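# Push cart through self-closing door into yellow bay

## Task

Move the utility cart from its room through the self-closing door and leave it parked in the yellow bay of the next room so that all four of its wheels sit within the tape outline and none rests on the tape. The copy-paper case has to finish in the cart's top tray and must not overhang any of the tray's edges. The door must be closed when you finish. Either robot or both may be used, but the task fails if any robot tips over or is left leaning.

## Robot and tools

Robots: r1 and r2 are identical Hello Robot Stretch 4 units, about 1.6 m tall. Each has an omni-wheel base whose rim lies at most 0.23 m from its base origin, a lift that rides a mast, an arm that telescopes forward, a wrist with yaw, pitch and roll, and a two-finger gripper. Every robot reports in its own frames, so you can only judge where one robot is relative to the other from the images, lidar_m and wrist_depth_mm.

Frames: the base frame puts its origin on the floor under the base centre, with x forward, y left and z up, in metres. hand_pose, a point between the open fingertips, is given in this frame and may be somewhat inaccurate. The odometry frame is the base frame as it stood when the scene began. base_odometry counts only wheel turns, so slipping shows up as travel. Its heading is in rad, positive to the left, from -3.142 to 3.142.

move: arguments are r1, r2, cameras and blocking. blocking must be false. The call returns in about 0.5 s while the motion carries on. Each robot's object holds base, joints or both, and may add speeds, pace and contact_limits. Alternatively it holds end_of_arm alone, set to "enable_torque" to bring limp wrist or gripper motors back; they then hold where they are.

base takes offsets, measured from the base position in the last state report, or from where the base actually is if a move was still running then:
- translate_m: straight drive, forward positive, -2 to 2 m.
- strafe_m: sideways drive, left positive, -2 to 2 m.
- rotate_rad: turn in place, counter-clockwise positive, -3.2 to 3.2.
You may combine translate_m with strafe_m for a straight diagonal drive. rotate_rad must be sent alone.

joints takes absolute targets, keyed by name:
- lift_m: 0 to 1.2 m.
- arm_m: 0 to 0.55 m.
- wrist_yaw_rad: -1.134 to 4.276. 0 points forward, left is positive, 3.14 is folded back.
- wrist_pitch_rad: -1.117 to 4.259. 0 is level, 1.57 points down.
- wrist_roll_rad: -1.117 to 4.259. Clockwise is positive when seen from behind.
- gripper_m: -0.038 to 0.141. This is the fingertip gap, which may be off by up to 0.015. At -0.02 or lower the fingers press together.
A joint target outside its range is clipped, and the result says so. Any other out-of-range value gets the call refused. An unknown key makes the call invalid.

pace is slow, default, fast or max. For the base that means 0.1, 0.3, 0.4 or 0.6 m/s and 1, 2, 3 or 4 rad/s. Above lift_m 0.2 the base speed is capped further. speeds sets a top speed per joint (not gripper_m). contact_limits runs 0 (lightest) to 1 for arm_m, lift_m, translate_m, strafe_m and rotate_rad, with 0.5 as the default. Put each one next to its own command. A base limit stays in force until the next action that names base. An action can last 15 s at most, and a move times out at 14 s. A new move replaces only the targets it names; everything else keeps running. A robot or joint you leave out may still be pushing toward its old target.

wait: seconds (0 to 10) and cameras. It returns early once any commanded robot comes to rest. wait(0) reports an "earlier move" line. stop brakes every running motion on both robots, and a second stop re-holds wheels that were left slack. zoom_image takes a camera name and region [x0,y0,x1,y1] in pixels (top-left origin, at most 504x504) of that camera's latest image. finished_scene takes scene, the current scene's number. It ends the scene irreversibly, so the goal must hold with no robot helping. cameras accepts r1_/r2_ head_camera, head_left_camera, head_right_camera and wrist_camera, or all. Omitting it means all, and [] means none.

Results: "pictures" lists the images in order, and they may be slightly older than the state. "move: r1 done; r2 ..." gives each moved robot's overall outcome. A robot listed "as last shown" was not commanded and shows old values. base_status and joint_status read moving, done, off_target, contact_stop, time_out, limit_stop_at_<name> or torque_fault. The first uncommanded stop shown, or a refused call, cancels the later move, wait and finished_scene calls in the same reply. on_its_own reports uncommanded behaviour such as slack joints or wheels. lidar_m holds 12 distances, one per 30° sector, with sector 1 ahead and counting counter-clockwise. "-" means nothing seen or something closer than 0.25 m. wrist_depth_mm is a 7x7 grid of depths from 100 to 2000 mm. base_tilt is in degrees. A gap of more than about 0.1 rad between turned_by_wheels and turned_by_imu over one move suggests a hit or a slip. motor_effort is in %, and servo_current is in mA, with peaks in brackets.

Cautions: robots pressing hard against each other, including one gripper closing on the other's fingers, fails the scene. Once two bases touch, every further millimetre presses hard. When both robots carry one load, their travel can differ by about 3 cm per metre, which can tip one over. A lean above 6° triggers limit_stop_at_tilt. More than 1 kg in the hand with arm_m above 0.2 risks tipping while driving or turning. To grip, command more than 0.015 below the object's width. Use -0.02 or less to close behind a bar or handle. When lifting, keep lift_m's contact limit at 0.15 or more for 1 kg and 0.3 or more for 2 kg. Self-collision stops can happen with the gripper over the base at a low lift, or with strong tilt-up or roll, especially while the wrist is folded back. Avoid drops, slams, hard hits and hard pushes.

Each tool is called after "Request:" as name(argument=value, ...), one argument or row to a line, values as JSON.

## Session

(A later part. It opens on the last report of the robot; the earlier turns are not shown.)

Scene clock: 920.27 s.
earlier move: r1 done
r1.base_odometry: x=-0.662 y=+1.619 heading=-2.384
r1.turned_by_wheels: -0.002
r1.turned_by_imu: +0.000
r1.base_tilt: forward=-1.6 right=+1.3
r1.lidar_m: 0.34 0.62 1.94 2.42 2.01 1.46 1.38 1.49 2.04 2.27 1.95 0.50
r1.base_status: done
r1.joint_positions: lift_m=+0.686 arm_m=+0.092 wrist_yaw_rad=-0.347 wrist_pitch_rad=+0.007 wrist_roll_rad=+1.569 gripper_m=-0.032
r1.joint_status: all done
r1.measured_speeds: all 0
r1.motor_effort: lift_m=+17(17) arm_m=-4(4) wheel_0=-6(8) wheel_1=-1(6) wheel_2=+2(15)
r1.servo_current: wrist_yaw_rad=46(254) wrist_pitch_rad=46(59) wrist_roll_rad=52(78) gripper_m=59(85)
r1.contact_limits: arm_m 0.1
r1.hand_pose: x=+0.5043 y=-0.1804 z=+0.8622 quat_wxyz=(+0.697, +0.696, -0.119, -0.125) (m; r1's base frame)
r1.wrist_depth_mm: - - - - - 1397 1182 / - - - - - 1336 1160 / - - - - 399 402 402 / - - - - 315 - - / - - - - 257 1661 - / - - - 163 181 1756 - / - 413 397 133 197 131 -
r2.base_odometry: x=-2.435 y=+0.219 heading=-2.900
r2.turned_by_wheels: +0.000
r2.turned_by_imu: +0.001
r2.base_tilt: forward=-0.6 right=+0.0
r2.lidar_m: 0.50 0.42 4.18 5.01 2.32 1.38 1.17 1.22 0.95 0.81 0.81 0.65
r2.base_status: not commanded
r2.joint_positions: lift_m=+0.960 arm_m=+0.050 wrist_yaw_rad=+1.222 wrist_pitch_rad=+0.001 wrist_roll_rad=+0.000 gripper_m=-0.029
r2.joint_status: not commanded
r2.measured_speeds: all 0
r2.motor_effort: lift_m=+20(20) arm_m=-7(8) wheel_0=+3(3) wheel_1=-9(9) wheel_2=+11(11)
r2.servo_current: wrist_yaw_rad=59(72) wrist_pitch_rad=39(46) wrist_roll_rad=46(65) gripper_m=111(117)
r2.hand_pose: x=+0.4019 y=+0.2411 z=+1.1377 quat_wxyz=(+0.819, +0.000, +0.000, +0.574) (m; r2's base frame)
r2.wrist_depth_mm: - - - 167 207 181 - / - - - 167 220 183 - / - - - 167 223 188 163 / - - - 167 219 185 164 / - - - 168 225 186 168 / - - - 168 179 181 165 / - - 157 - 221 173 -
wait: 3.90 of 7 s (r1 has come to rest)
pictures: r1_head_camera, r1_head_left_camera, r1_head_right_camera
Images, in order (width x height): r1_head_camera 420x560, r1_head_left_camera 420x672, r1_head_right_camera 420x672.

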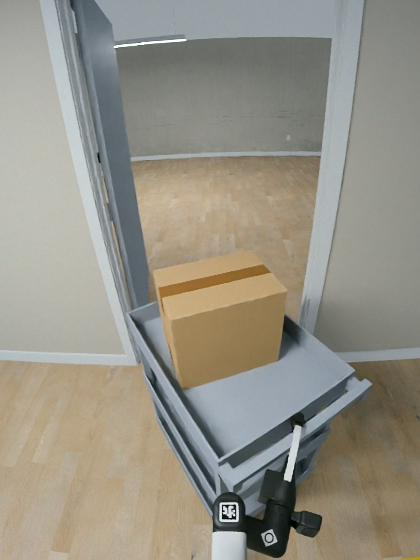

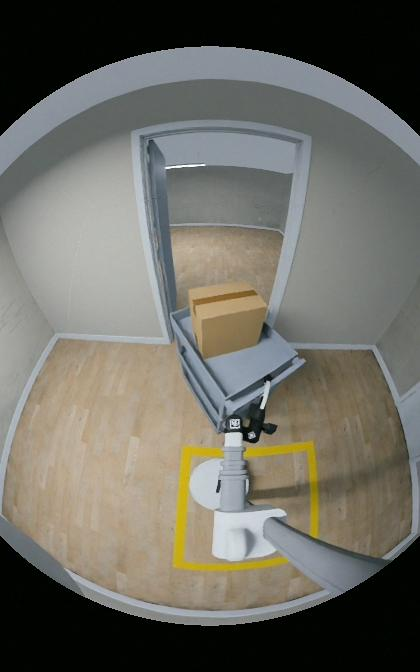

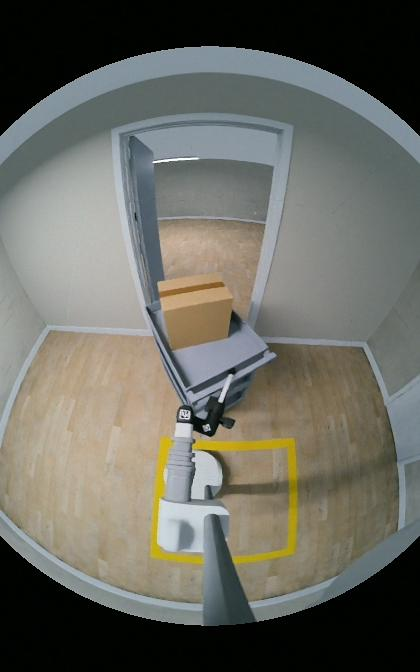

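Request:
move(
  blocking=false,
  r1={"base":{"translate_m":-0.36,"strafe_m":-0.207},"joints":{"wrist_yaw_rad":-0.075,"arm_m":0.171},"speeds":{"wrist_yaw_rad":0.066,"arm_m":0.02},"pace":"slow"},
  cameras=[],
)

Request:
wait(
  seconds=7,
  cameras=["r1_head_left_camera","r1_head_camera"],
)

Scene clock: 955.23 s.
move: r1 moving
r1.base_odometry: x=-0.657 y=+1.633 heading=-2.384
r1.turned_by_wheels: +0.000
r1.turned_by_imu: -0.001
r1.base_tilt: forward=-1.5 right=+1.3
r1.lidar_m: 0.33 0.62 1.98 2.43 1.98 1.42 1.38 1.45 2.04 2.23 1.99 0.52
r1.base_status: translate_m moving; strafe_m moving
r1.joint_positions: lift_m=+0.686 arm_m=+0.101 wrist_yaw_rad=-0.324 wrist_pitch_rad=+0.007 wrist_roll_rad=+1.569 gripper_m=-0.032
r1.joint_status: arm_m moving; wrist_yaw_rad moving
r1.measured_speeds: translate_m=-0.048 strafe_m=-0.029 rotate_rad=+0.005 lift_m=+0.000 arm_m=+0.021 wrist_yaw_rad=+0.066 wrist_pitch_rad=+0.000 wrist_roll_rad=+0.000
r1.motor_effort: lift_m=+17(17) arm_m=+4(6) wheel_0=-4(7) wheel_1=-7(7) wheel_2=+4(6)
r1.servo_current: wrist_yaw_rad=33(91) wrist_pitch_rad=52(59) wrist_roll_rad=39(65) gripper_m=59(65)
r1.hand_pose: x=+0.5180 y=-0.1746 z=+0.8622 quat_wxyz=(+0.698, +0.698, -0.111, -0.117) (m; r1's base frame)
r1.wrist_depth_mm: - - - - - 1366 1160 / - - - - - 1308 1182 / - - - - 389 404 404 / - - - - 310 - - / - - - - 264 1808 - / - - 208 168 181 1863 - / - 402 397 - 196 140 -
r2: as last shown
r2.turned_by_imu: +0.000
r2.lidar_m: 0.51 0.41 4.21 5.00 2.29 1.38 1.18 1.21 0.93 0.80 0.80 0.68
r2.motor_effort: lift_m=+20(20) arm_m=-7(7) wheel_0=+3(3) wheel_1=-9(9) wheel_2=+11(11)
r2.servo_current: wrist_yaw_rad=59(65) wrist_pitch_rad=39(46) wrist_roll_rad=52(59) gripper_m=104(111)
r2.wrist_depth_mm: - - - 167 206 181 - / - - - 167 220 183 - / - - - 166 222 188 163 / - - - 167 219 185 164 / - - - 167 225 186 168 / - - - 168 179 182 165 / - - 157 - 221 173 -
pictures: none
No camera images: "cameras" was empty.

Scene clock: 960.03 s.
earlier move: r1 done
r1.base_odometry: x=-0.543 y=+2.017 heading=-2.383
r1.turned_by_wheels: +0.001
r1.turned_by_imu: +0.002
r1.base_tilt: forward=-1.6 right=+1.3
r1.lidar_m: 0.39 0.52 2.48 2.62 1.50 1.10 1.05 1.09 1.54 2.06 2.16 0.72
r1.base_status: done
r1.joint_positions: lift_m=+0.686 arm_m=+0.171 wrist_yaw_rad=-0.068 wrist_pitch_rad=+0.007 wrist_roll_rad=+1.569 gripper_m=-0.032
r1.joint_status: all done
r1.measured_speeds: all 0
r1.motor_effort: lift_m=+17(17) arm_m=-4(7) wheel_0=+3(7) wheel_1=-2(7) wheel_2=+6(13)
r1.servo_current: wrist_yaw_rad=65(91) wrist_pitch_rad=46(59) wrist_roll_rad=65(65) gripper_m=65(72)
r1.hand_pose: x=+0.6237 y=-0.1068 z=+0.8622 quat_wxyz=(+0.707, +0.706, -0.021, -0.027) (m; r1's base frame)
r1.wrist_depth_mm: - - - - - 1397 1205 / - - - - - 1397 1182 / - - - - 397 404 407 / - - - - 349 1756 1255 / - - - - 260 1708 - / - - - 171 183 1756 - / - 418 180 137 198 140 -
r2.base_odometry: x=-2.435 y=+0.219 heading=-2.900
r2.turned_by_wheels: +0.000
r2.turned_by_imu: +0.001
r2.base_tilt: forward=-0.6 right=+0.0
r2.lidar_m: 0.50 0.41 4.19 4.99 2.34 1.39 1.19 1.18 0.94 0.80 0.81 0.66
r2.base_status: not commanded
r2.joint_positions: lift_m=+0.960 arm_m=+0.050 wrist_yaw_rad=+1.222 wrist_pitch_rad=+0.001 wrist_roll_rad=+0.000 gripper_m=-0.029
r2.joint_status: not commanded
r2.measured_speeds: all 0
r2.motor_effort: lift_m=+20(20) arm_m=-7(8) wheel_0=+3(4) wheel_1=-9(9) wheel_2=+11(11)
r2.servo_current: wrist_yaw_rad=59(72) wrist_pitch_rad=46(46) wrist_roll_rad=46(59) gripper_m=104(117)
r2.hand_pose: x=+0.4019 y=+0.2411 z=+1.1377 quat_wxyz=(+0.819, +0.000, +0.000, +0.574) (m; r2's base frame)
r2.wrist_depth_mm: - - - 167 207 181 - / - - - 167 220 182 - / - - - 166 222 189 163 / - - - 167 218 185 164 / - - - 168 226 186 168 / - - - 169 179 182 165 / - - 157 - 222 174 -
wait: 4.80 of 7 s (r1 has come to rest)
pictures: r1_head_camera, r1_head_left_camera
Images, in order (width x height): r1_head_camera 420x560, r1_head_left_camera 420x672.

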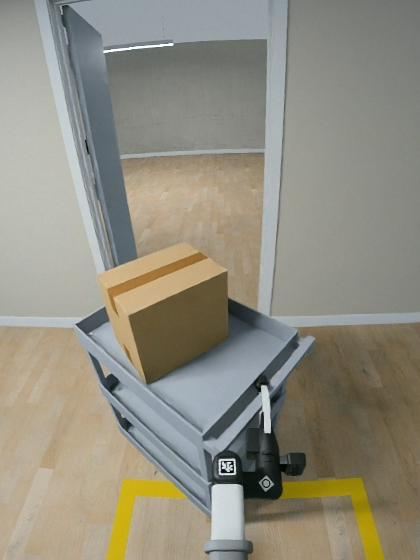

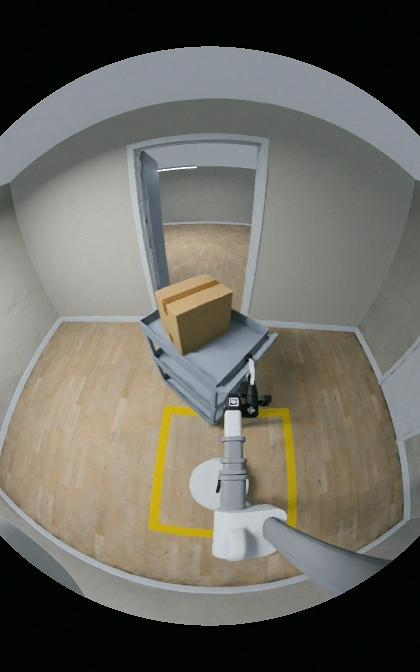

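Request:
move(
  blocking=false,
  r1={"base":{"translate_m":-0.36,"strafe_m":-0.2},"joints":{"wrist_yaw_rad":0.4,"arm_m":0.11},"speeds":{"wrist_yaw_rad":0.115,"arm_m":0.016},"pace":"slow"},
  cameras=[],
)

Request:
wait(
  seconds=7,
  cameras=["r1_head_left_camera","r1_head_camera"],
)

Scene clock: 978.00 s.
move: r1 moving
r1.base_odometry: x=-0.539 y=+2.030 heading=-2.383
r1.turned_by_wheels: +0.000
r1.turned_by_imu: +0.000
r1.base_tilt: forward=-1.6 right=+1.3
r1.lidar_m: 0.42 0.54 2.47 2.64 1.47 1.07 1.03 1.10 1.53 2.05 2.14 0.70
r1.base_status: translate_m moving; strafe_m moving
r1.joint_positions: lift_m=+0.686 arm_m=+0.164 wrist_yaw_rad=-0.023 wrist_pitch_rad=+0.007 wrist_roll_rad=+1.569 gripper_m=-0.032
r1.joint_status: arm_m moving; wrist_yaw_rad moving
r1.measured_speeds: translate_m=-0.049 strafe_m=-0.027 rotate_rad=-0.005 lift_m=+0.000 arm_m=-0.016 wrist_yaw_rad=+0.104 wrist_pitch_rad=+0.000 wrist_roll_rad=+0.000
r1.motor_effort: lift_m=+17(17) arm_m=-7(9) wheel_0=-3(3) wheel_1=-6(7) wheel_2=+11(12)
r1.servo_current: wrist_yaw_rad=85(85) wrist_pitch_rad=46(59) wrist_roll_rad=39(59) gripper_m=59(65)
r1.hand_pose: x=+0.6208 y=-0.0941 z=+0.8622 quat_wxyz=(+0.708, +0.706, -0.006, -0.011) (m; r1's base frame)
r1.wrist_depth_mm: - - - - - 1366 1205 / - - - - - 1366 1182 / - - - - 394 402 407 / - - - - - 1808 504 / - - - - 257 1708 - / - - 211 170 181 1863 - / - 413 183 139 199 131 -
r2: as last shown
r2.turned_by_imu: +0.000
r2.lidar_m: 0.52 0.43 4.20 5.01 2.34 1.37 1.19 1.17 0.94 0.79 0.81 0.64
r2.motor_effort: lift_m=+20(20) arm_m=-7(8) wheel_0=+3(3) wheel_1=-8(9) wheel_2=+11(11)
r2.servo_current: wrist_yaw_rad=59(65) wrist_pitch_rad=33(46) wrist_roll_rad=52(52) gripper_m=104(111)
r2.wrist_depth_mm: - - - 167 208 181 - / - - - 167 220 182 - / - - - 167 222 189 163 / - - - 167 219 185 163 / - - - 168 225 185 168 / - - - 169 179 182 165 / - - 157 - 221 173 -
pictures: none
No camera images: "cameras" was empty.

Scene clock: 982.77 s.
earlier move: r1 done
r1.base_odometry: x=-0.419 y=+2.409 heading=-2.383
r1.turned_by_wheels: +0.000
r1.turned_by_imu: -0.002
r1.base_tilt: forward=-1.5 right=+1.2
r1.lidar_m: 0.36 0.38 2.93 2.75 1.01 0.73 0.68 0.74 1.03 1.87 1.95 2.17
r1.base_status: done
r1.joint_positions: lift_m=+0.686 arm_m=+0.110 wrist_yaw_rad=+0.397 wrist_pitch_rad=+0.007 wrist_roll_rad=+1.569 gripper_m=-0.032
r1.joint_status: all done
r1.measured_speeds: all 0
r1.motor_effort: lift_m=+17(17) arm_m=-5(9) wheel_0=-3(9) wheel_1=-4(10) wheel_2=+4(12)
r1.servo_current: wrist_yaw_rad=52(104) wrist_pitch_rad=52(59) wrist_roll_rad=46(72) gripper_m=65(72)
r1.hand_pose: x=+0.5807 y=+0.0310 z=+0.8622 quat_wxyz=(+0.694, +0.692, +0.142, +0.137) (m; r1's base frame)
r1.wrist_depth_mm: - - - - - 1537 1160 / - - - - 359 368 373 / 1756 - - - - 1661 1255 / 1808 - - - 278 1808 - / 1921 - - 249 249 - - / - 439 206 177 181 - - / - 410 404 127 206 - -
r2.base_odometry: x=-2.435 y=+0.219 heading=-2.900
r2.turned_by_wheels: +0.000
r2.turned_by_imu: +0.001
r2.base_tilt: forward=-0.6 right=+0.0
r2.lidar_m: 0.50 0.42 4.17 5.00 2.32 1.39 1.18 1.20 0.95 0.82 0.81 0.64
r2.base_status: not commanded
r2.joint_positions: lift_m=+0.960 arm_m=+0.050 wrist_yaw_rad=+1.222 wrist_pitch_rad=+0.001 wrist_roll_rad=+0.000 gripper_m=-0.029
r2.joint_status: not commanded
r2.measured_speeds: all 0
r2.motor_effort: lift_m=+20(20) arm_m=-7(8) wheel_0=+3(3) wheel_1=-9(9) wheel_2=+10(11)
r2.servo_current: wrist_yaw_rad=52(72) wrist_pitch_rad=46(52) wrist_roll_rad=46(65) gripper_m=104(111)
r2.hand_pose: x=+0.4019 y=+0.2411 z=+1.1377 quat_wxyz=(+0.819, +0.000, +0.000, +0.574) (m; r2's base frame)
r2.wrist_depth_mm: - - - 167 206 180 - / - - - 167 220 182 - / - - - 166 222 188 163 / - - - 167 218 185 164 / - - - 168 225 185 168 / - - - 169 179 181 165 / - - 157 - 222 174 -
wait: 4.77 of 7 s (r1 has come to rest)
pictures: r1_head_camera, r1_head_left_camera
Images, in order (width x height): r1_head_camera 420x560, r1_head_left_camera 420x672.

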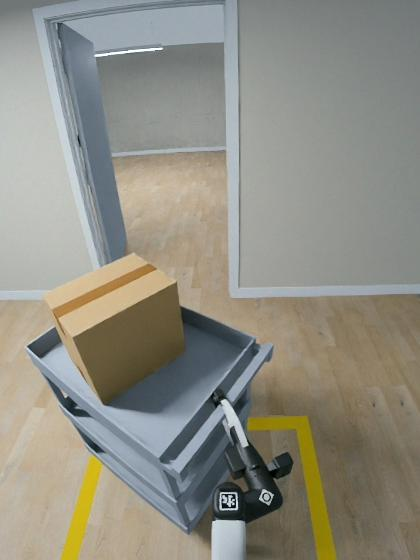

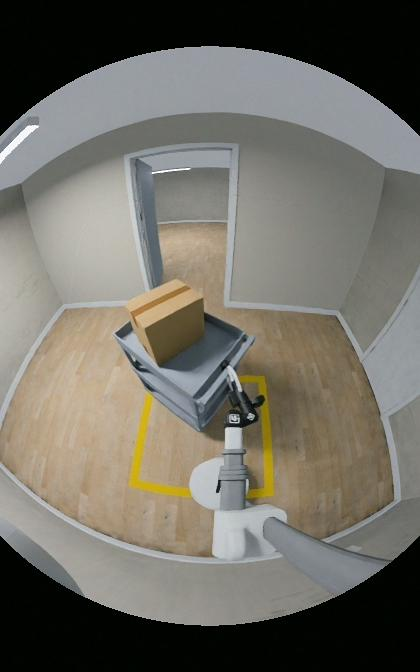

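Request:
move(
  blocking=false,
  r1={"base":{"translate_m":-0.22,"strafe_m":-0.16},"pace":"slow"},
  cameras=[],
)

Request:
wait(
  seconds=7,
  cameras=["r1_head_left_camera","r1_head_right_camera","r1_head_camera"],
)

Scene clock: 1004.17 s.
move: r1 moving
r1.base_odometry: x=-0.416 y=+2.423 heading=-2.383
r1.turned_by_wheels: +0.000
r1.turned_by_imu: +0.000
r1.base_tilt: forward=-1.6 right=+1.2
r1.lidar_m: 0.40 0.36 2.93 2.66 0.99 0.72 0.66 0.70 1.00 1.88 1.91 2.17
r1.base_status: translate_m moving; strafe_m moving
r1.joint_positions: lift_m=+0.686 arm_m=+0.110 wrist_yaw_rad=+0.398 wrist_pitch_rad=+0.007 wrist_roll_rad=+1.569 gripper_m=-0.032
r1.joint_status: not commanded
r1.measured_speeds: translate_m=-0.043 strafe_m=-0.031 rotate_rad=+0.002 lift_m=+0.000 arm_m=+0.000 wrist_yaw_rad=+0.008 wrist_pitch_rad=+0.000 wrist_roll_rad=+0.000
r1.motor_effort: lift_m=+17(17) arm_m=-5(5) wheel_0=+2(4) wheel_1=-7(9) wheel_2=+7(10)
r1.servo_current: wrist_yaw_rad=52(65) wrist_pitch_rad=52(52) wrist_roll_rad=46(59) gripper_m=52(72)
r1.hand_pose: x=+0.5807 y=+0.0311 z=+0.8622 quat_wxyz=(+0.694, +0.692, +0.142, +0.137) (m; r1's base frame)
r1.wrist_depth_mm: - - - - - 1576 1182 / - - - - 355 364 366 / 1708 - - - - 1708 - / 1863 - - - 271 1808 - / 1921 - - 249 248 - - / - 436 205 187 181 - - / - 413 407 - 207 - -
r2: as last shown
r2.turned_by_imu: +0.000
r2.lidar_m: 0.50 0.41 4.20 4.99 2.31 1.41 1.19 1.20 0.94 0.81 0.81 0.63
r2.motor_effort: lift_m=+20(20) arm_m=-7(8) wheel_0=+3(3) wheel_1=-9(9) wheel_2=+11(11)
r2.servo_current: wrist_yaw_rad=59(65) wrist_pitch_rad=39(46) wrist_roll_rad=59(59) gripper_m=111(111)
r2.wrist_depth_mm: - - - 167 207 180 - / - - - 167 220 182 - / - - - 167 222 189 163 / - - - 167 218 185 164 / - - - 168 225 186 167 / - - - 168 179 181 165 / - - 157 - 221 174 -
pictures: none
No camera images: "cameras" was empty.

Scene clock: 1007.57 s.
earlier move: r1 done
r1.base_odometry: x=-0.370 y=+2.677 heading=-2.382
r1.turned_by_wheels: +0.001
r1.turned_by_imu: +0.002
r1.base_tilt: forward=-1.6 right=+1.2
r1.lidar_m: 0.36 0.36 0.67 1.86 0.69 0.51 0.47 0.51 0.71 1.72 1.78 2.38
r1.base_status: done
r1.joint_positions: lift_m=+0.686 arm_m=+0.110 wrist_yaw_rad=+0.409 wrist_pitch_rad=+0.007 wrist_roll_rad=+1.569 gripper_m=-0.032
r1.joint_status: not commanded
r1.measured_speeds: all 0
r1.motor_effort: lift_m=+17(17) arm_m=+0(5) wheel_0=+11(15) wheel_1=-1(9) wheel_2=+6(13)
r1.servo_current: wrist_yaw_rad=65(85) wrist_pitch_rad=46(59) wrist_roll_rad=59(65) gripper_m=65(72)
r1.hand_pose: x=+0.5803 y=+0.0345 z=+0.8622 quat_wxyz=(+0.693, +0.691, +0.146, +0.141) (m; r1's base frame)
r1.wrist_depth_mm: - - - - - 1576 1160 / 1863 - - 349 - 1661 1182 / 1921 - - 270 392 394 399 / - - - - - 1708 - / - - - 196 254 1808 - / - - - 173 185 1863 - / - 413 183 126 202 138 -
r2.base_odometry: x=-2.435 y=+0.219 heading=-2.900
r2.turned_by_wheels: +0.000
r2.turned_by_imu: +0.000
r2.base_tilt: forward=-0.6 right=+0.0
r2.lidar_m: 0.49 0.43 4.19 5.01 2.34 1.38 1.20 1.18 0.92 0.82 0.81 0.66
r2.base_status: not commanded
r2.joint_positions: lift_m=+0.960 arm_m=+0.050 wrist_yaw_rad=+1.222 wrist_pitch_rad=+0.001 wrist_roll_rad=+0.000 gripper_m=-0.029
r2.joint_status: not commanded
r2.measured_speeds: all 0
r2.motor_effort: lift_m=+20(20) arm_m=-7(8) wheel_0=+3(4) wheel_1=-8(9) wheel_2=+10(11)
r2.servo_current: wrist_yaw_rad=52(72) wrist_pitch_rad=33(52) wrist_roll_rad=46(65) gripper_m=111(117)
r2.hand_pose: x=+0.4019 y=+0.2411 z=+1.1377 quat_wxyz=(+0.819, +0.000, +0.000, +0.574) (m; r2's base frame)
r2.wrist_depth_mm: - - - 167 207 181 - / - - - 167 220 182 - / - - - 166 223 189 163 / - - - 167 218 186 163 / - - - 168 225 186 167 / - - - 169 179 182 165 / - - 157 - 221 173 -
wait: 3.40 of 7 s (r1 has come to rest)
pictures: r1_head_camera, r1_head_left_camera, r1_head_right_camera
Images, in order (width x height): r1_head_camera 420x560, r1_head_left_camera 420x672, r1_head_right_camera 420x672.

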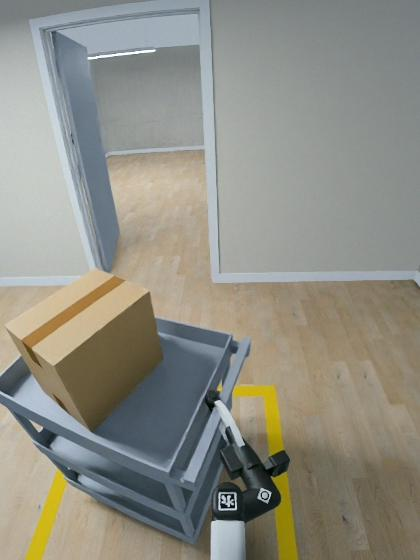

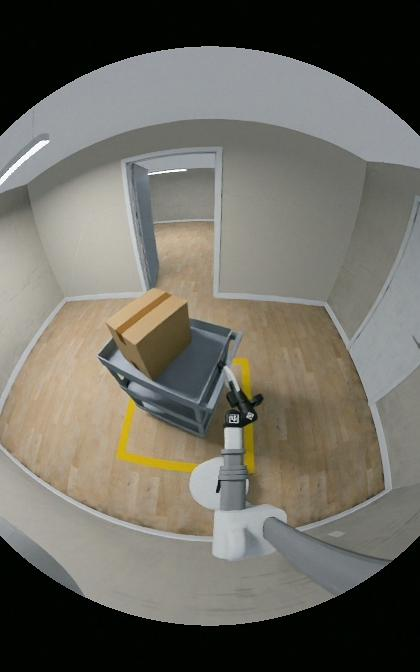

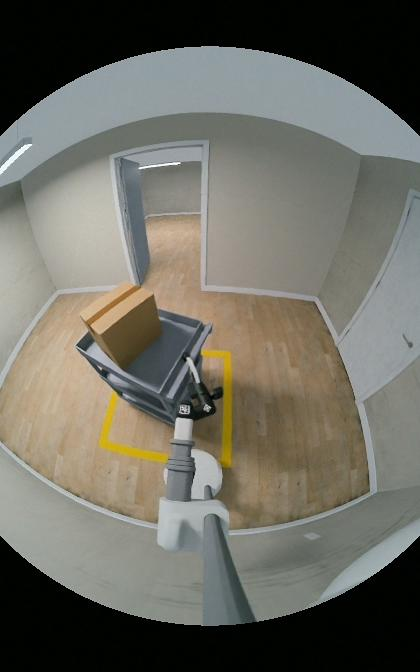

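Request:
move(
  blocking=false,
  r1={"base":{"translate_m":-0.02,"strafe_m":-0.08},"pace":"slow"},
  cameras=[],
)

Request:
wait(
  seconds=4,
  cameras=["r1_head_left_camera","r1_head_right_camera","r1_head_camera"],
)

Request:
zoom_image(
  camera="r1_head_left_camera",
  region=[90, 280, 290, 500],
)

Request:
zoom_image(
  camera="r1_head_right_camera",
  region=[70, 270, 270, 490],
)

Scene clock: 1024.80 s.
move: r1 moving
r1.base_odometry: x=-0.376 y=+2.688 heading=-2.380
r1.turned_by_wheels: +0.002
r1.turned_by_imu: +0.002
r1.base_tilt: forward=-1.6 right=+1.2
r1.lidar_m: 0.33 0.36 0.66 1.84 0.68 0.49 0.45 0.50 0.71 1.70 1.76 2.38
r1.base_status: translate_m moving; strafe_m moving
r1.joint_positions: lift_m=+0.686 arm_m=+0.110 wrist_yaw_rad=+0.411 wrist_pitch_rad=+0.007 wrist_roll_rad=+1.569 gripper_m=-0.032
r1.joint_status: not commanded
r1.measured_speeds: translate_m=-0.012 strafe_m=-0.048 rotate_rad=+0.002 lift_m=+0.000 arm_m=+0.000 wrist_yaw_rad=+0.014 wrist_pitch_rad=+0.000 wrist_roll_rad=+0.000
r1.motor_effort: lift_m=+17(17) arm_m=+4(4) wheel_0=+16(19) wheel_1=-5(7) wheel_2=+11(12)
r1.servo_current: wrist_yaw_rad=78(78) wrist_pitch_rad=52(52) wrist_roll_rad=39(59) gripper_m=59(72)
r1.hand_pose: x=+0.5802 y=+0.0350 z=+0.8622 quat_wxyz=(+0.693, +0.691, +0.147, +0.142) (m; r1's base frame)
r1.wrist_depth_mm: - - - - - 1576 1182 / 1921 - - 349 - 1661 1182 / 1921 - - - 387 399 397 / - - - - 317 1661 - / - - - 197 255 1808 - / - - - 188 184 1863 - / - 413 178 - 198 139 -
r2: as last shown
r2.lidar_m: 0.50 0.40 4.20 4.98 2.34 1.38 1.19 1.19 0.94 0.80 0.82 0.65
r2.motor_effort: lift_m=+20(20) arm_m=-7(8) wheel_0=+3(4) wheel_1=-9(9) wheel_2=+10(11)
r2.servo_current: wrist_yaw_rad=59(65) wrist_pitch_rad=39(52) wrist_roll_rad=46(52) gripper_m=104(111)
r2.wrist_depth_mm: - - - 167 206 181 - / - - - 167 220 182 - / - - - 166 222 189 163 / - - - 167 219 185 163 / - - - 168 225 185 168 / - - - 168 179 181 165 / - - 158 - 220 174 -
pictures: none
No camera images: "cameras" was empty.

Scene clock: 1026.37 s.
earlier move: r1 done
r1.base_odometry: x=-0.410 y=+2.748 heading=-2.381
r1.turned_by_wheels: -0.002
r1.turned_by_imu: -0.002
r1.base_tilt: forward=-1.6 right=+1.3
r1.lidar_m: 0.30 0.34 0.54 1.80 0.67 0.47 0.44 0.46 0.69 1.62 1.70 2.39
r1.base_status: done
r1.joint_positions: lift_m=+0.686 arm_m=+0.110 wrist_yaw_rad=+0.409 wrist_pitch_rad=+0.007 wrist_roll_rad=+1.569 gripper_m=-0.032
r1.joint_status: not commanded
r1.measured_speeds: all 0
r1.motor_effort: lift_m=+17(17) arm_m=+4(4) wheel_0=+5(21) wheel_1=-1(7) wheel_2=+2(13)
r1.servo_current: wrist_yaw_rad=72(91) wrist_pitch_rad=46(52) wrist_roll_rad=39(65) gripper_m=65(72)
r1.hand_pose: x=+0.5803 y=+0.0344 z=+0.8622 quat_wxyz=(+0.693, +0.691, +0.146, +0.141) (m; r1's base frame)
r1.wrist_depth_mm: - - - - - 1708 1205 / 1863 - - - - 1618 1205 / 1921 - - 384 - 1576 1138 / - - - - 404 1499 462 / - - - - 287 1756 - / - - - 186 182 1756 - / - - 176 126 196 131 -
r2.base_odometry: x=-2.435 y=+0.219 heading=-2.900
r2.turned_by_wheels: +0.000
r2.turned_by_imu: +0.000
r2.base_tilt: forward=-0.6 right=+0.0
r2.lidar_m: 0.51 0.42 4.21 5.01 2.34 1.39 1.19 1.19 0.96 0.80 0.81 0.64
r2.base_status: not commanded
r2.joint_positions: lift_m=+0.960 arm_m=+0.050 wrist_yaw_rad=+1.222 wrist_pitch_rad=+0.001 wrist_roll_rad=+0.000 gripper_m=-0.029
r2.joint_status: not commanded
r2.measured_speeds: all 0
r2.motor_effort: lift_m=+20(20) arm_m=-7(8) wheel_0=+3(4) wheel_1=-9(9) wheel_2=+11(11)
r2.servo_current: wrist_yaw_rad=59(65) wrist_pitch_rad=39(52) wrist_roll_rad=46(59) gripper_m=111(117)
r2.hand_pose: x=+0.4019 y=+0.2411 z=+1.1377 quat_wxyz=(+0.819, +0.000, +0.000, +0.574) (m; r2's base frame)
r2.wrist_depth_mm: - - - 167 206 181 - / - - - 167 221 182 - / - - - 166 222 189 163 / - - - 167 218 185 164 / - - - 168 225 185 168 / - - - 168 179 182 165 / - - 157 - 220 173 -
wait: 1.57 of 4 s (r1 has come to rest)
pictures: r1_head_camera, r1_head_left_camera, r1_head_right_camera
Images, in order (width x height): r1_head_camera 420x560, r1_head_left_camera 420x672, r1_head_right_camera 420x672.

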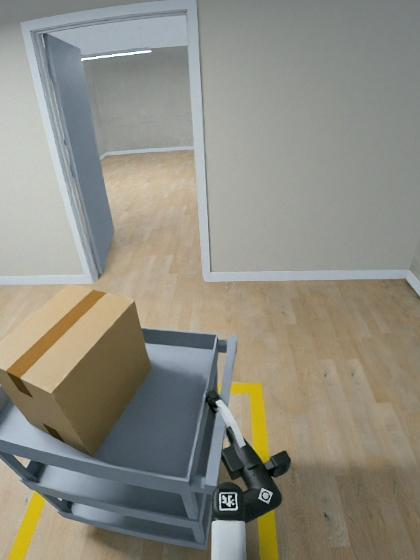

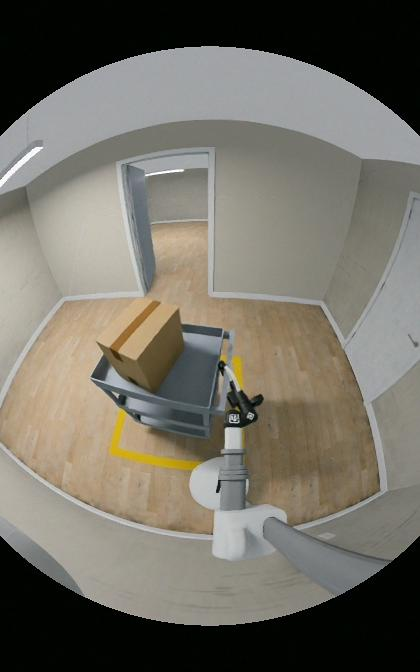

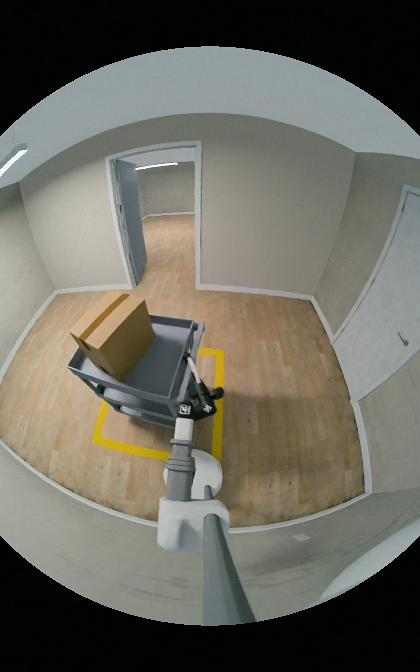

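Scaled by 2.291 from the camera's 420x672 image, which has a finer 600x960 frame.

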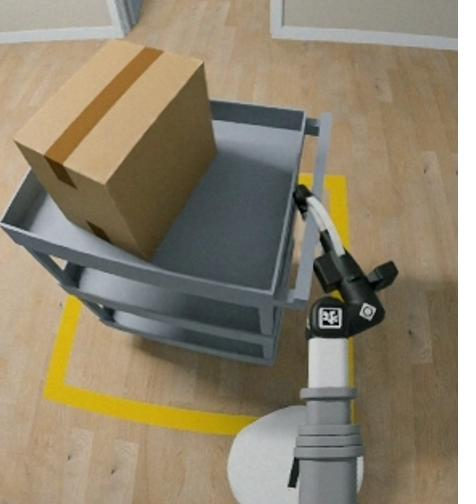

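Scaled by 2.291 from the camera's 420x672 image, which has a finer 600x960 frame.

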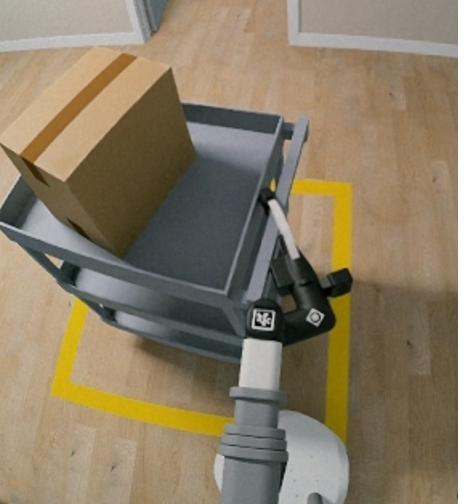

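Request:
move(
  blocking=false,
  r1={"base":{"translate_m":-0.05,"strafe_m":-0.06},"joints":{"arm_m":0.15},"speeds":{"arm_m":0.05},"pace":"slow"},
  cameras=[],
)

Request:
wait(
  seconds=4,
  cameras=["r1_head_left_camera","r1_head_right_camera"],
)

Request:
zoom_image(
  camera="r1_head_left_camera",
  region=[90, 280, 290, 500],
)

Request:
zoom_image(
  camera="r1_head_right_camera",
  region=[70, 270, 270, 490],
)

Scene clock: 1043.73 s.
move: r1 moving
r1.base_odometry: x=-0.411 y=+2.761 heading=-2.380
r1.turned_by_wheels: +0.002
r1.turned_by_imu: +0.001
r1.base_tilt: forward=-1.5 right=+1.2
r1.lidar_m: 0.35 0.37 0.57 1.78 0.65 0.46 0.43 0.47 0.69 1.63 1.70 2.38
r1.base_status: translate_m moving; strafe_m moving
r1.joint_positions: lift_m=+0.686 arm_m=+0.132 wrist_yaw_rad=+0.409 wrist_pitch_rad=+0.007 wrist_roll_rad=+1.569 gripper_m=-0.032
r1.joint_status: arm_m moving
r1.measured_speeds: translate_m=-0.031 strafe_m=-0.038 rotate_rad=+0.001 lift_m=+0.000 arm_m=+0.051 wrist_yaw_rad=+0.000 wrist_pitch_rad=+0.000 wrist_roll_rad=+0.000
r1.motor_effort: lift_m=+17(17) arm_m=+6(9) wheel_0=+14(14) wheel_1=-1(5) wheel_2=+7(7)
r1.servo_current: wrist_yaw_rad=46(78) wrist_pitch_rad=46(59) wrist_roll_rad=39(59) gripper_m=65(65)
r1.hand_pose: x=+0.6021 y=+0.0344 z=+0.8622 quat_wxyz=(+0.693, +0.691, +0.146, +0.141) (m; r1's base frame)
r1.wrist_depth_mm: - - - - - 1661 1182 / - - - - - 1661 1182 / 1983 - - 384 - 1576 1138 / - - - - 404 1499 418 / - - - - 291 1756 - / - - - 187 183 1708 - / - - 175 126 197 132 -
r2: as last shown
r2.base_tilt: forward=-0.7 right=+0.0
r2.lidar_m: 0.51 0.43 4.18 4.98 2.33 1.38 1.20 1.20 0.92 0.80 0.81 0.67
r2.motor_effort: lift_m=+20(20) arm_m=-7(8) wheel_0=+3(3) wheel_1=-9(9) wheel_2=+11(11)
r2.servo_current: wrist_yaw_rad=52(65) wrist_pitch_rad=39(46) wrist_roll_rad=52(65) gripper_m=111(111)
r2.wrist_depth_mm: - - - 167 208 181 - / - - - 167 220 182 - / - - - 166 222 188 163 / - - - 167 218 185 163 / - - - 168 224 186 168 / - - - 169 180 181 165 / - - 157 - 220 173 -
pictures: none
No camera images: "cameras" was empty.

Scene clock: 1045.27 s.
earlier move: r1 done
r1.base_odometry: x=-0.415 y=+2.826 heading=-2.381
r1.turned_by_wheels: -0.001
r1.turned_by_imu: +0.000
r1.base_tilt: forward=-1.5 right=+1.3
r1.lidar_m: 0.36 0.39 0.58 1.61 0.58 0.43 0.41 0.42 0.63 1.59 1.65 2.30
r1.base_status: done
r1.joint_positions: lift_m=+0.686 arm_m=+0.150 wrist_yaw_rad=+0.411 wrist_pitch_rad=+0.007 wrist_roll_rad=+1.569 gripper_m=-0.032
r1.joint_status: all done
r1.measured_speeds: all 0
r1.motor_effort: lift_m=+17(17) arm_m=-4(9) wheel_0=+5(18) wheel_1=-1(5) wheel_2=+7(14)
r1.servo_current: wrist_yaw_rad=59(91) wrist_pitch_rad=52(59) wrist_roll_rad=59(59) gripper_m=65(65)
r1.hand_pose: x=+0.6202 y=+0.0350 z=+0.8622 quat_wxyz=(+0.693, +0.691, +0.147, +0.142) (m; r1's base frame)
r1.wrist_depth_mm: - - - - - 1618 1160 / - - - - - 1661 1205 / 1983 - - 377 - 1708 1182 / - - - - 407 1464 421 / - - - - 312 1708 - / - - - 198 182 1808 - / - - 179 143 200 134 -
r2.base_odometry: x=-2.435 y=+0.219 heading=-2.900
r2.turned_by_wheels: +0.000
r2.turned_by_imu: +0.000
r2.base_tilt: forward=-0.6 right=+0.0
r2.lidar_m: 0.51 0.39 4.19 5.00 2.32 1.37 1.18 1.20 0.94 0.80 0.82 0.66
r2.base_status: not commanded
r2.joint_positions: lift_m=+0.960 arm_m=+0.050 wrist_yaw_rad=+1.222 wrist_pitch_rad=+0.001 wrist_roll_rad=+0.000 gripper_m=-0.029
r2.joint_status: not commanded
r2.measured_speeds: all 0
r2.motor_effort: lift_m=+20(20) arm_m=-7(8) wheel_0=+3(3) wheel_1=-9(9) wheel_2=+11(11)
r2.servo_current: wrist_yaw_rad=52(65) wrist_pitch_rad=39(46) wrist_roll_rad=59(65) gripper_m=111(111)
r2.hand_pose: x=+0.4019 y=+0.2411 z=+1.1377 quat_wxyz=(+0.819, +0.000, +0.000, +0.574) (m; r2's base frame)
r2.wrist_depth_mm: - - - 167 207 181 - / - - - 167 220 182 - / - - - 167 221 188 163 / - - - 167 219 185 164 / - - - 168 224 186 168 / - - - 169 179 182 165 / - - 157 - 220 174 -
wait: 1.53 of 4 s (r1 has come to rest)
pictures: r1_head_left_camera, r1_head_right_camera
Images, in order (width x height): r1_head_left_camera 420x672, r1_head_right_camera 420x672.

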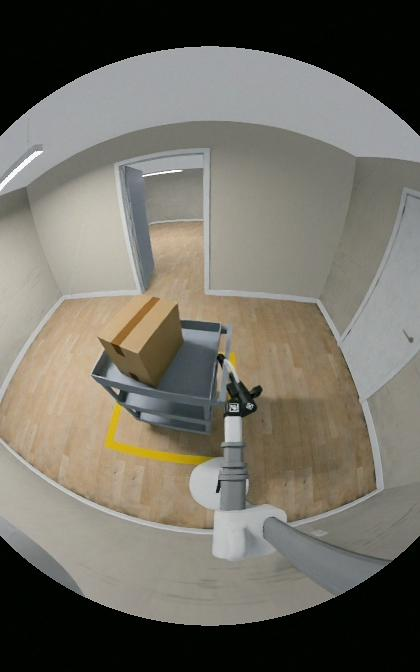

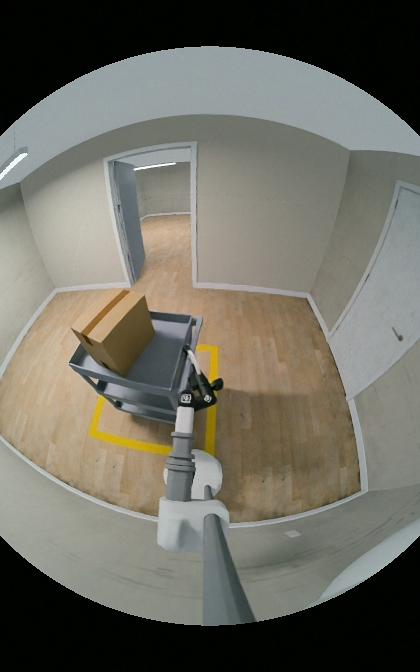

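Scaled by 2.291 from the camera's 420x672 image, which has a finer 600x960 frame.

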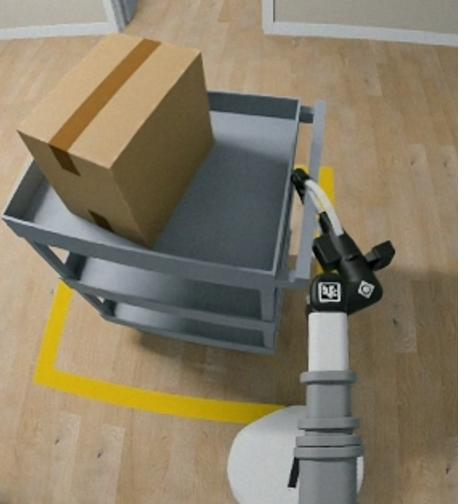

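Scaled by 2.291 from the camera's 420x672 image, which has a finer 600x960 frame.

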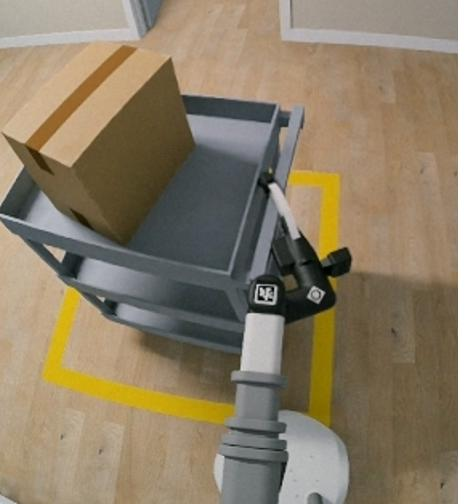

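Request:
move(
  blocking=false,
  r1={"joints":{"gripper_m":0.125}},
  cameras=[],
)

Request:
wait(
  seconds=3,
  cameras=["r1_wrist_camera","r1_head_left_camera"],
)

Scene clock: 1054.10 s.
move: r1 moving
r1.base_odometry: x=-0.415 y=+2.826 heading=-2.381
r1.turned_by_wheels: +0.000
r1.turned_by_imu: +0.000
r1.base_tilt: forward=-1.6 right=+1.3
r1.lidar_m: 0.39 0.38 0.60 1.63 0.59 0.43 0.40 0.43 0.64 1.58 1.65 2.30
r1.base_status: not commanded
r1.joint_positions: lift_m=+0.686 arm_m=+0.150 wrist_yaw_rad=+0.411 wrist_pitch_rad=+0.007 wrist_roll_rad=+1.569 gripper_m=-0.007
r1.joint_status: gripper_m moving
r1.measured_speeds: translate_m=+0.000 strafe_m=+0.000 rotate_rad=-0.001 lift_m=+0.000 arm_m=+0.000 wrist_yaw_rad=+0.000 wrist_pitch_rad=+0.000 wrist_roll_rad=+0.000
r1.motor_effort: lift_m=+17(17) arm_m=-3(4) wheel_0=+6(6) wheel_1=-2(2) wheel_2=+5(7)
r1.servo_current: wrist_yaw_rad=72(78) wrist_pitch_rad=39(59) wrist_roll_rad=46(59) gripper_m=65(65)
r1.hand_pose: x=+0.6202 y=+0.0350 z=+0.8622 quat_wxyz=(+0.693, +0.691, +0.147, +0.142) (m; r1's base frame)
r1.wrist_depth_mm: - - - - - 1661 1160 / - - - - - 1661 1160 / 1921 - - 387 - 1756 1160 / - - - 273 415 1430 418 / - - - - 317 1808 - / - - - 190 183 1708 - / - - 177 - 200 - -
r2: as last shown
r2.lidar_m: 0.50 0.41 4.18 5.00 2.29 1.38 1.19 1.21 0.90 0.80 0.81 0.67
r2.motor_effort: lift_m=+20(20) arm_m=-7(7) wheel_0=+3(3) wheel_1=-8(9) wheel_2=+11(11)
r2.servo_current: wrist_yaw_rad=52(65) wrist_pitch_rad=39(46) wrist_roll_rad=52(59) gripper_m=111(117)
r2.wrist_depth_mm: - - - 167 206 181 - / - - - 167 220 182 - / - - - 167 222 189 163 / - - - 167 218 185 163 / - - - 168 225 186 168 / - - - 168 179 182 165 / - - 157 - 221 174 -
pictures: none
No camera images: "cameras" was empty.

Scene clock: 1055.90 s.
earlier move: r1 done
r1.base_odometry: x=-0.415 y=+2.826 heading=-2.381
r1.turned_by_wheels: +0.000
r1.turned_by_imu: -0.001
r1.base_tilt: forward=-1.6 right=+1.3
r1.lidar_m: 0.36 0.39 0.55 1.61 0.60 0.42 0.40 0.43 0.64 1.58 1.67 2.29
r1.base_status: not commanded
r1.joint_positions: lift_m=+0.686 arm_m=+0.150 wrist_yaw_rad=+0.402 wrist_pitch_rad=+0.007 wrist_roll_rad=+1.569 gripper_m=+0.125
r1.joint_status: all done
r1.measured_speeds: all 0
r1.motor_effort: lift_m=+17(17) arm_m=+4(4) wheel_0=+1(6) wheel_1=-1(2) wheel_2=+2(7)
r1.servo_current: wrist_yaw_rad=46(78) wrist_pitch_rad=46(59) wrist_roll_rad=52(65) gripper_m=46(98)
r1.hand_pose: x=+0.6205 y=+0.0324 z=+0.8624 quat_wxyz=(+0.694, +0.692, +0.143, +0.139) (m; r1's base frame)
r1.wrist_depth_mm: - - - - - 1708 1205 / - - - - - 1708 1205 / - - - - - 1756 1205 / - - - - 430 427 427 / - - - - 359 1756 1308 / - 213 - 185 194 206 - / - - - 146 225 1618 -
r2.base_odometry: x=-2.435 y=+0.219 heading=-2.900
r2.turned_by_wheels: +0.000
r2.turned_by_imu: +0.000
r2.base_tilt: forward=-0.6 right=+0.0
r2.lidar_m: 0.50 0.45 4.21 4.99 2.30 1.38 1.20 1.20 0.96 0.78 0.82 0.64
r2.base_status: not commanded
r2.joint_positions: lift_m=+0.960 arm_m=+0.050 wrist_yaw_rad=+1.222 wrist_pitch_rad=+0.001 wrist_roll_rad=+0.000 gripper_m=-0.029
r2.joint_status: not commanded
r2.measured_speeds: all 0
r2.motor_effort: lift_m=+20(20) arm_m=-7(8) wheel_0=+3(3) wheel_1=-9(9) wheel_2=+10(11)
r2.servo_current: wrist_yaw_rad=52(72) wrist_pitch_rad=39(46) wrist_roll_rad=59(65) gripper_m=104(117)
r2.hand_pose: x=+0.4019 y=+0.2411 z=+1.1377 quat_wxyz=(+0.819, +0.000, +0.000, +0.574) (m; r2's base frame)
r2.wrist_depth_mm: - - - 167 206 181 - / - - - 167 221 182 - / - - - 166 222 189 163 / - - - 167 217 185 164 / - - - 168 225 185 168 / - - - 168 179 182 165 / - - 157 - 221 174 -
wait: 1.80 of 3 s (r1 has come to rest)
pictures: r1_head_left_camera, r1_wrist_camera
Images, in order (width x height): r1_head_left_camera 420x672, r1_wrist_camera 616x392.

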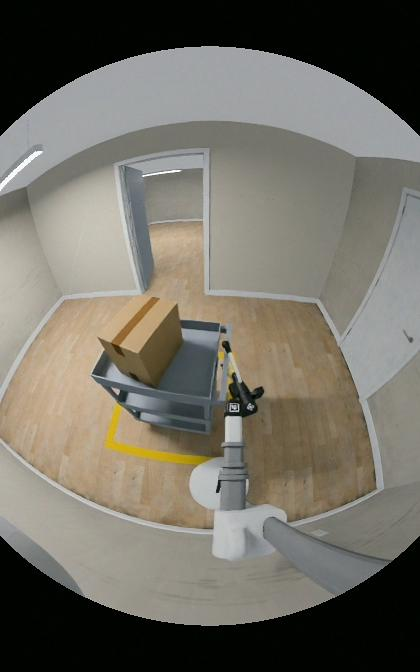

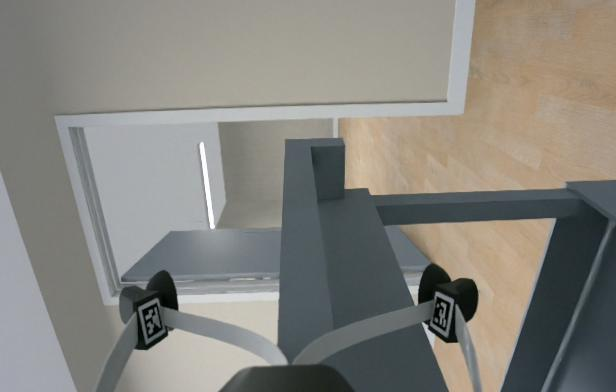

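Request:
move(
  blocking=false,
  r1={"base":{"strafe_m":-0.4},"pace":"slow","contact_limits":{"strafe_m":0.1}},
  cameras=[],
)

Request:
wait(
  seconds=6,
  cameras=["r1_head_camera","r1_head_left_camera"],
)

Request:
zoom_image(
  camera="r1_head_left_camera",
  region=[40, 280, 240, 500],
)

Scene clock: 1061.00 s.
move: r1 moving
r1.base_odometry: x=-0.425 y=+2.837 heading=-2.381
r1.turned_by_wheels: +0.000
r1.turned_by_imu: +0.000
r1.base_tilt: forward=-1.5 right=+1.3
r1.lidar_m: 0.37 0.39 0.58 1.61 0.59 0.43 0.39 0.42 0.63 1.55 1.65 2.28
r1.base_status: strafe_m moving
r1.joint_positions: lift_m=+0.686 arm_m=+0.150 wrist_yaw_rad=+0.402 wrist_pitch_rad=+0.007 wrist_roll_rad=+1.569 gripper_m=+0.125
r1.joint_status: not commanded
r1.measured_speeds: translate_m=+0.001 strafe_m=-0.056 rotate_rad=-0.003 lift_m=+0.000 arm_m=+0.000 wrist_yaw_rad=+0.000 wrist_pitch_rad=+0.000 wrist_roll_rad=+0.000
r1.motor_effort: lift_m=+17(17) arm_m=+4(4) wheel_0=+6(9) wheel_1=-6(8) wheel_2=-1(2)
r1.servo_current: wrist_yaw_rad=59(59) wrist_pitch_rad=52(52) wrist_roll_rad=33(65) gripper_m=52(52)
r1.contact_limits: strafe_m 0.1
r1.hand_pose: x=+0.6205 y=+0.0324 z=+0.8624 quat_wxyz=(+0.694, +0.692, +0.143, +0.139) (m; r1's base frame)
r1.wrist_depth_mm: - - - - - 1661 1205 / - - - - - 1661 1205 / 1921 - - - - 1661 1229 / - - - - - 1537 1118 / - - - - 427 1708 1281 / - 214 - 202 198 207 - / - - - 146 240 1708 -
r2: as last shown
r2.lidar_m: 0.50 0.41 4.18 5.00 2.34 1.41 1.19 1.20 0.92 0.81 0.81 0.66
r2.motor_effort: lift_m=+20(20) arm_m=-7(7) wheel_0=+3(3) wheel_1=-9(9) wheel_2=+10(11)
r2.servo_current: wrist_yaw_rad=59(65) wrist_pitch_rad=46(46) wrist_roll_rad=39(52) gripper_m=111(117)
r2.wrist_depth_mm: - - - 167 207 181 - / - - - 167 220 182 - / - - - 166 222 188 163 / - - - 167 219 185 164 / - - - 168 225 186 168 / - - - 168 179 182 166 / - - 158 - 220 174 -
pictures: none
No camera images: "cameras" was empty.

Scene clock: 1065.63 s.
earlier move: r1 done
r1.base_odometry: x=-0.691 y=+3.116 heading=-2.381
r1.turned_by_wheels: +0.000
r1.turned_by_imu: -0.002
r1.base_tilt: forward=-1.5 right=+1.3
r1.lidar_m: 2.37 0.58 0.55 1.63 0.58 0.43 0.41 0.43 0.63 1.17 1.25 1.70
r1.base_status: done
r1.joint_positions: lift_m=+0.686 arm_m=+0.150 wrist_yaw_rad=+0.402 wrist_pitch_rad=+0.007 wrist_roll_rad=+1.569 gripper_m=+0.125
r1.joint_status: not commanded
r1.measured_speeds: all 0
r1.motor_effort: lift_m=+17(17) arm_m=+4(4) wheel_0=+4(9) wheel_1=-2(8) wheel_2=+0(2)
r1.servo_current: wrist_yaw_rad=52(72) wrist_pitch_rad=46(59) wrist_roll_rad=46(72) gripper_m=46(52)
r1.contact_limits: strafe_m 0.1
r1.hand_pose: x=+0.6205 y=+0.0324 z=+0.8624 quat_wxyz=(+0.694, +0.692, +0.143, +0.139) (m; r1's base frame)
r1.wrist_depth_mm: - - - - - 1661 1182 / - - - - - 1708 1205 / - - - - - 1708 1205 / - - - - - 1708 1255 / - - - - - 1756 1229 / - 213 - - - 206 1255 / - - - 148 - 1863 1255
r2.base_odometry: x=-2.435 y=+0.219 heading=-2.900
r2.turned_by_wheels: +0.000
r2.turned_by_imu: +0.001
r2.base_tilt: forward=-0.6 right=+0.0
r2.lidar_m: 0.49 0.42 4.21 5.01 2.34 1.37 1.20 1.19 0.92 0.81 0.79 0.65
r2.base_status: not commanded
r2.joint_positions: lift_m=+0.960 arm_m=+0.050 wrist_yaw_rad=+1.222 wrist_pitch_rad=+0.001 wrist_roll_rad=+0.000 gripper_m=-0.029
r2.joint_status: not commanded
r2.measured_speeds: all 0
r2.motor_effort: lift_m=+20(20) arm_m=-7(8) wheel_0=+3(4) wheel_1=-9(9) wheel_2=+11(11)
r2.servo_current: wrist_yaw_rad=65(72) wrist_pitch_rad=39(52) wrist_roll_rad=46(59) gripper_m=104(117)
r2.hand_pose: x=+0.4019 y=+0.2411 z=+1.1377 quat_wxyz=(+0.819, +0.000, +0.000, +0.574) (m; r2's base frame)
r2.wrist_depth_mm: - - - 167 207 181 - / - - - 167 220 182 - / - - - 167 222 188 163 / - - - 167 217 185 164 / - - - 169 224 185 168 / - - - 169 180 182 165 / - - 158 - 221 173 -
wait: 4.63 of 6 s (r1 has come to rest)
pictures: r1_head_camera, r1_head_left_camera
Images, in order (width x height): r1_head_camera 420x560, r1_head_left_camera 420x672.

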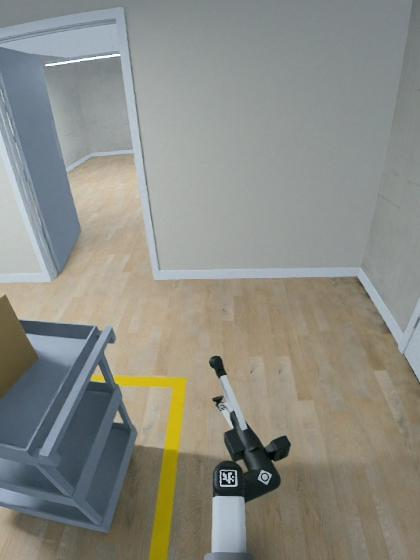

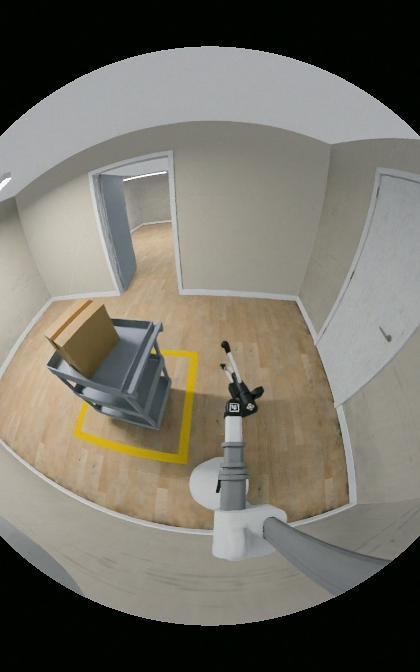

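Scaled by 2.291 from the camera's 420x672 image, which has a finer 600x960 frame.

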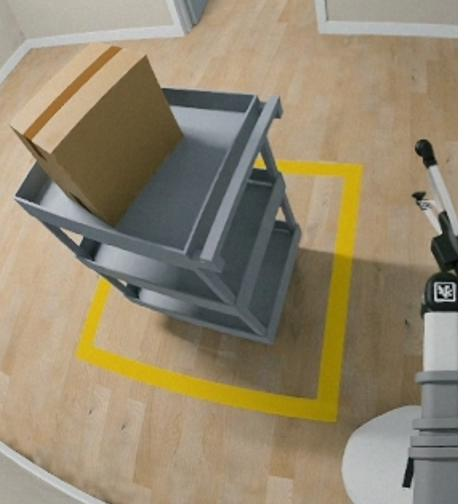

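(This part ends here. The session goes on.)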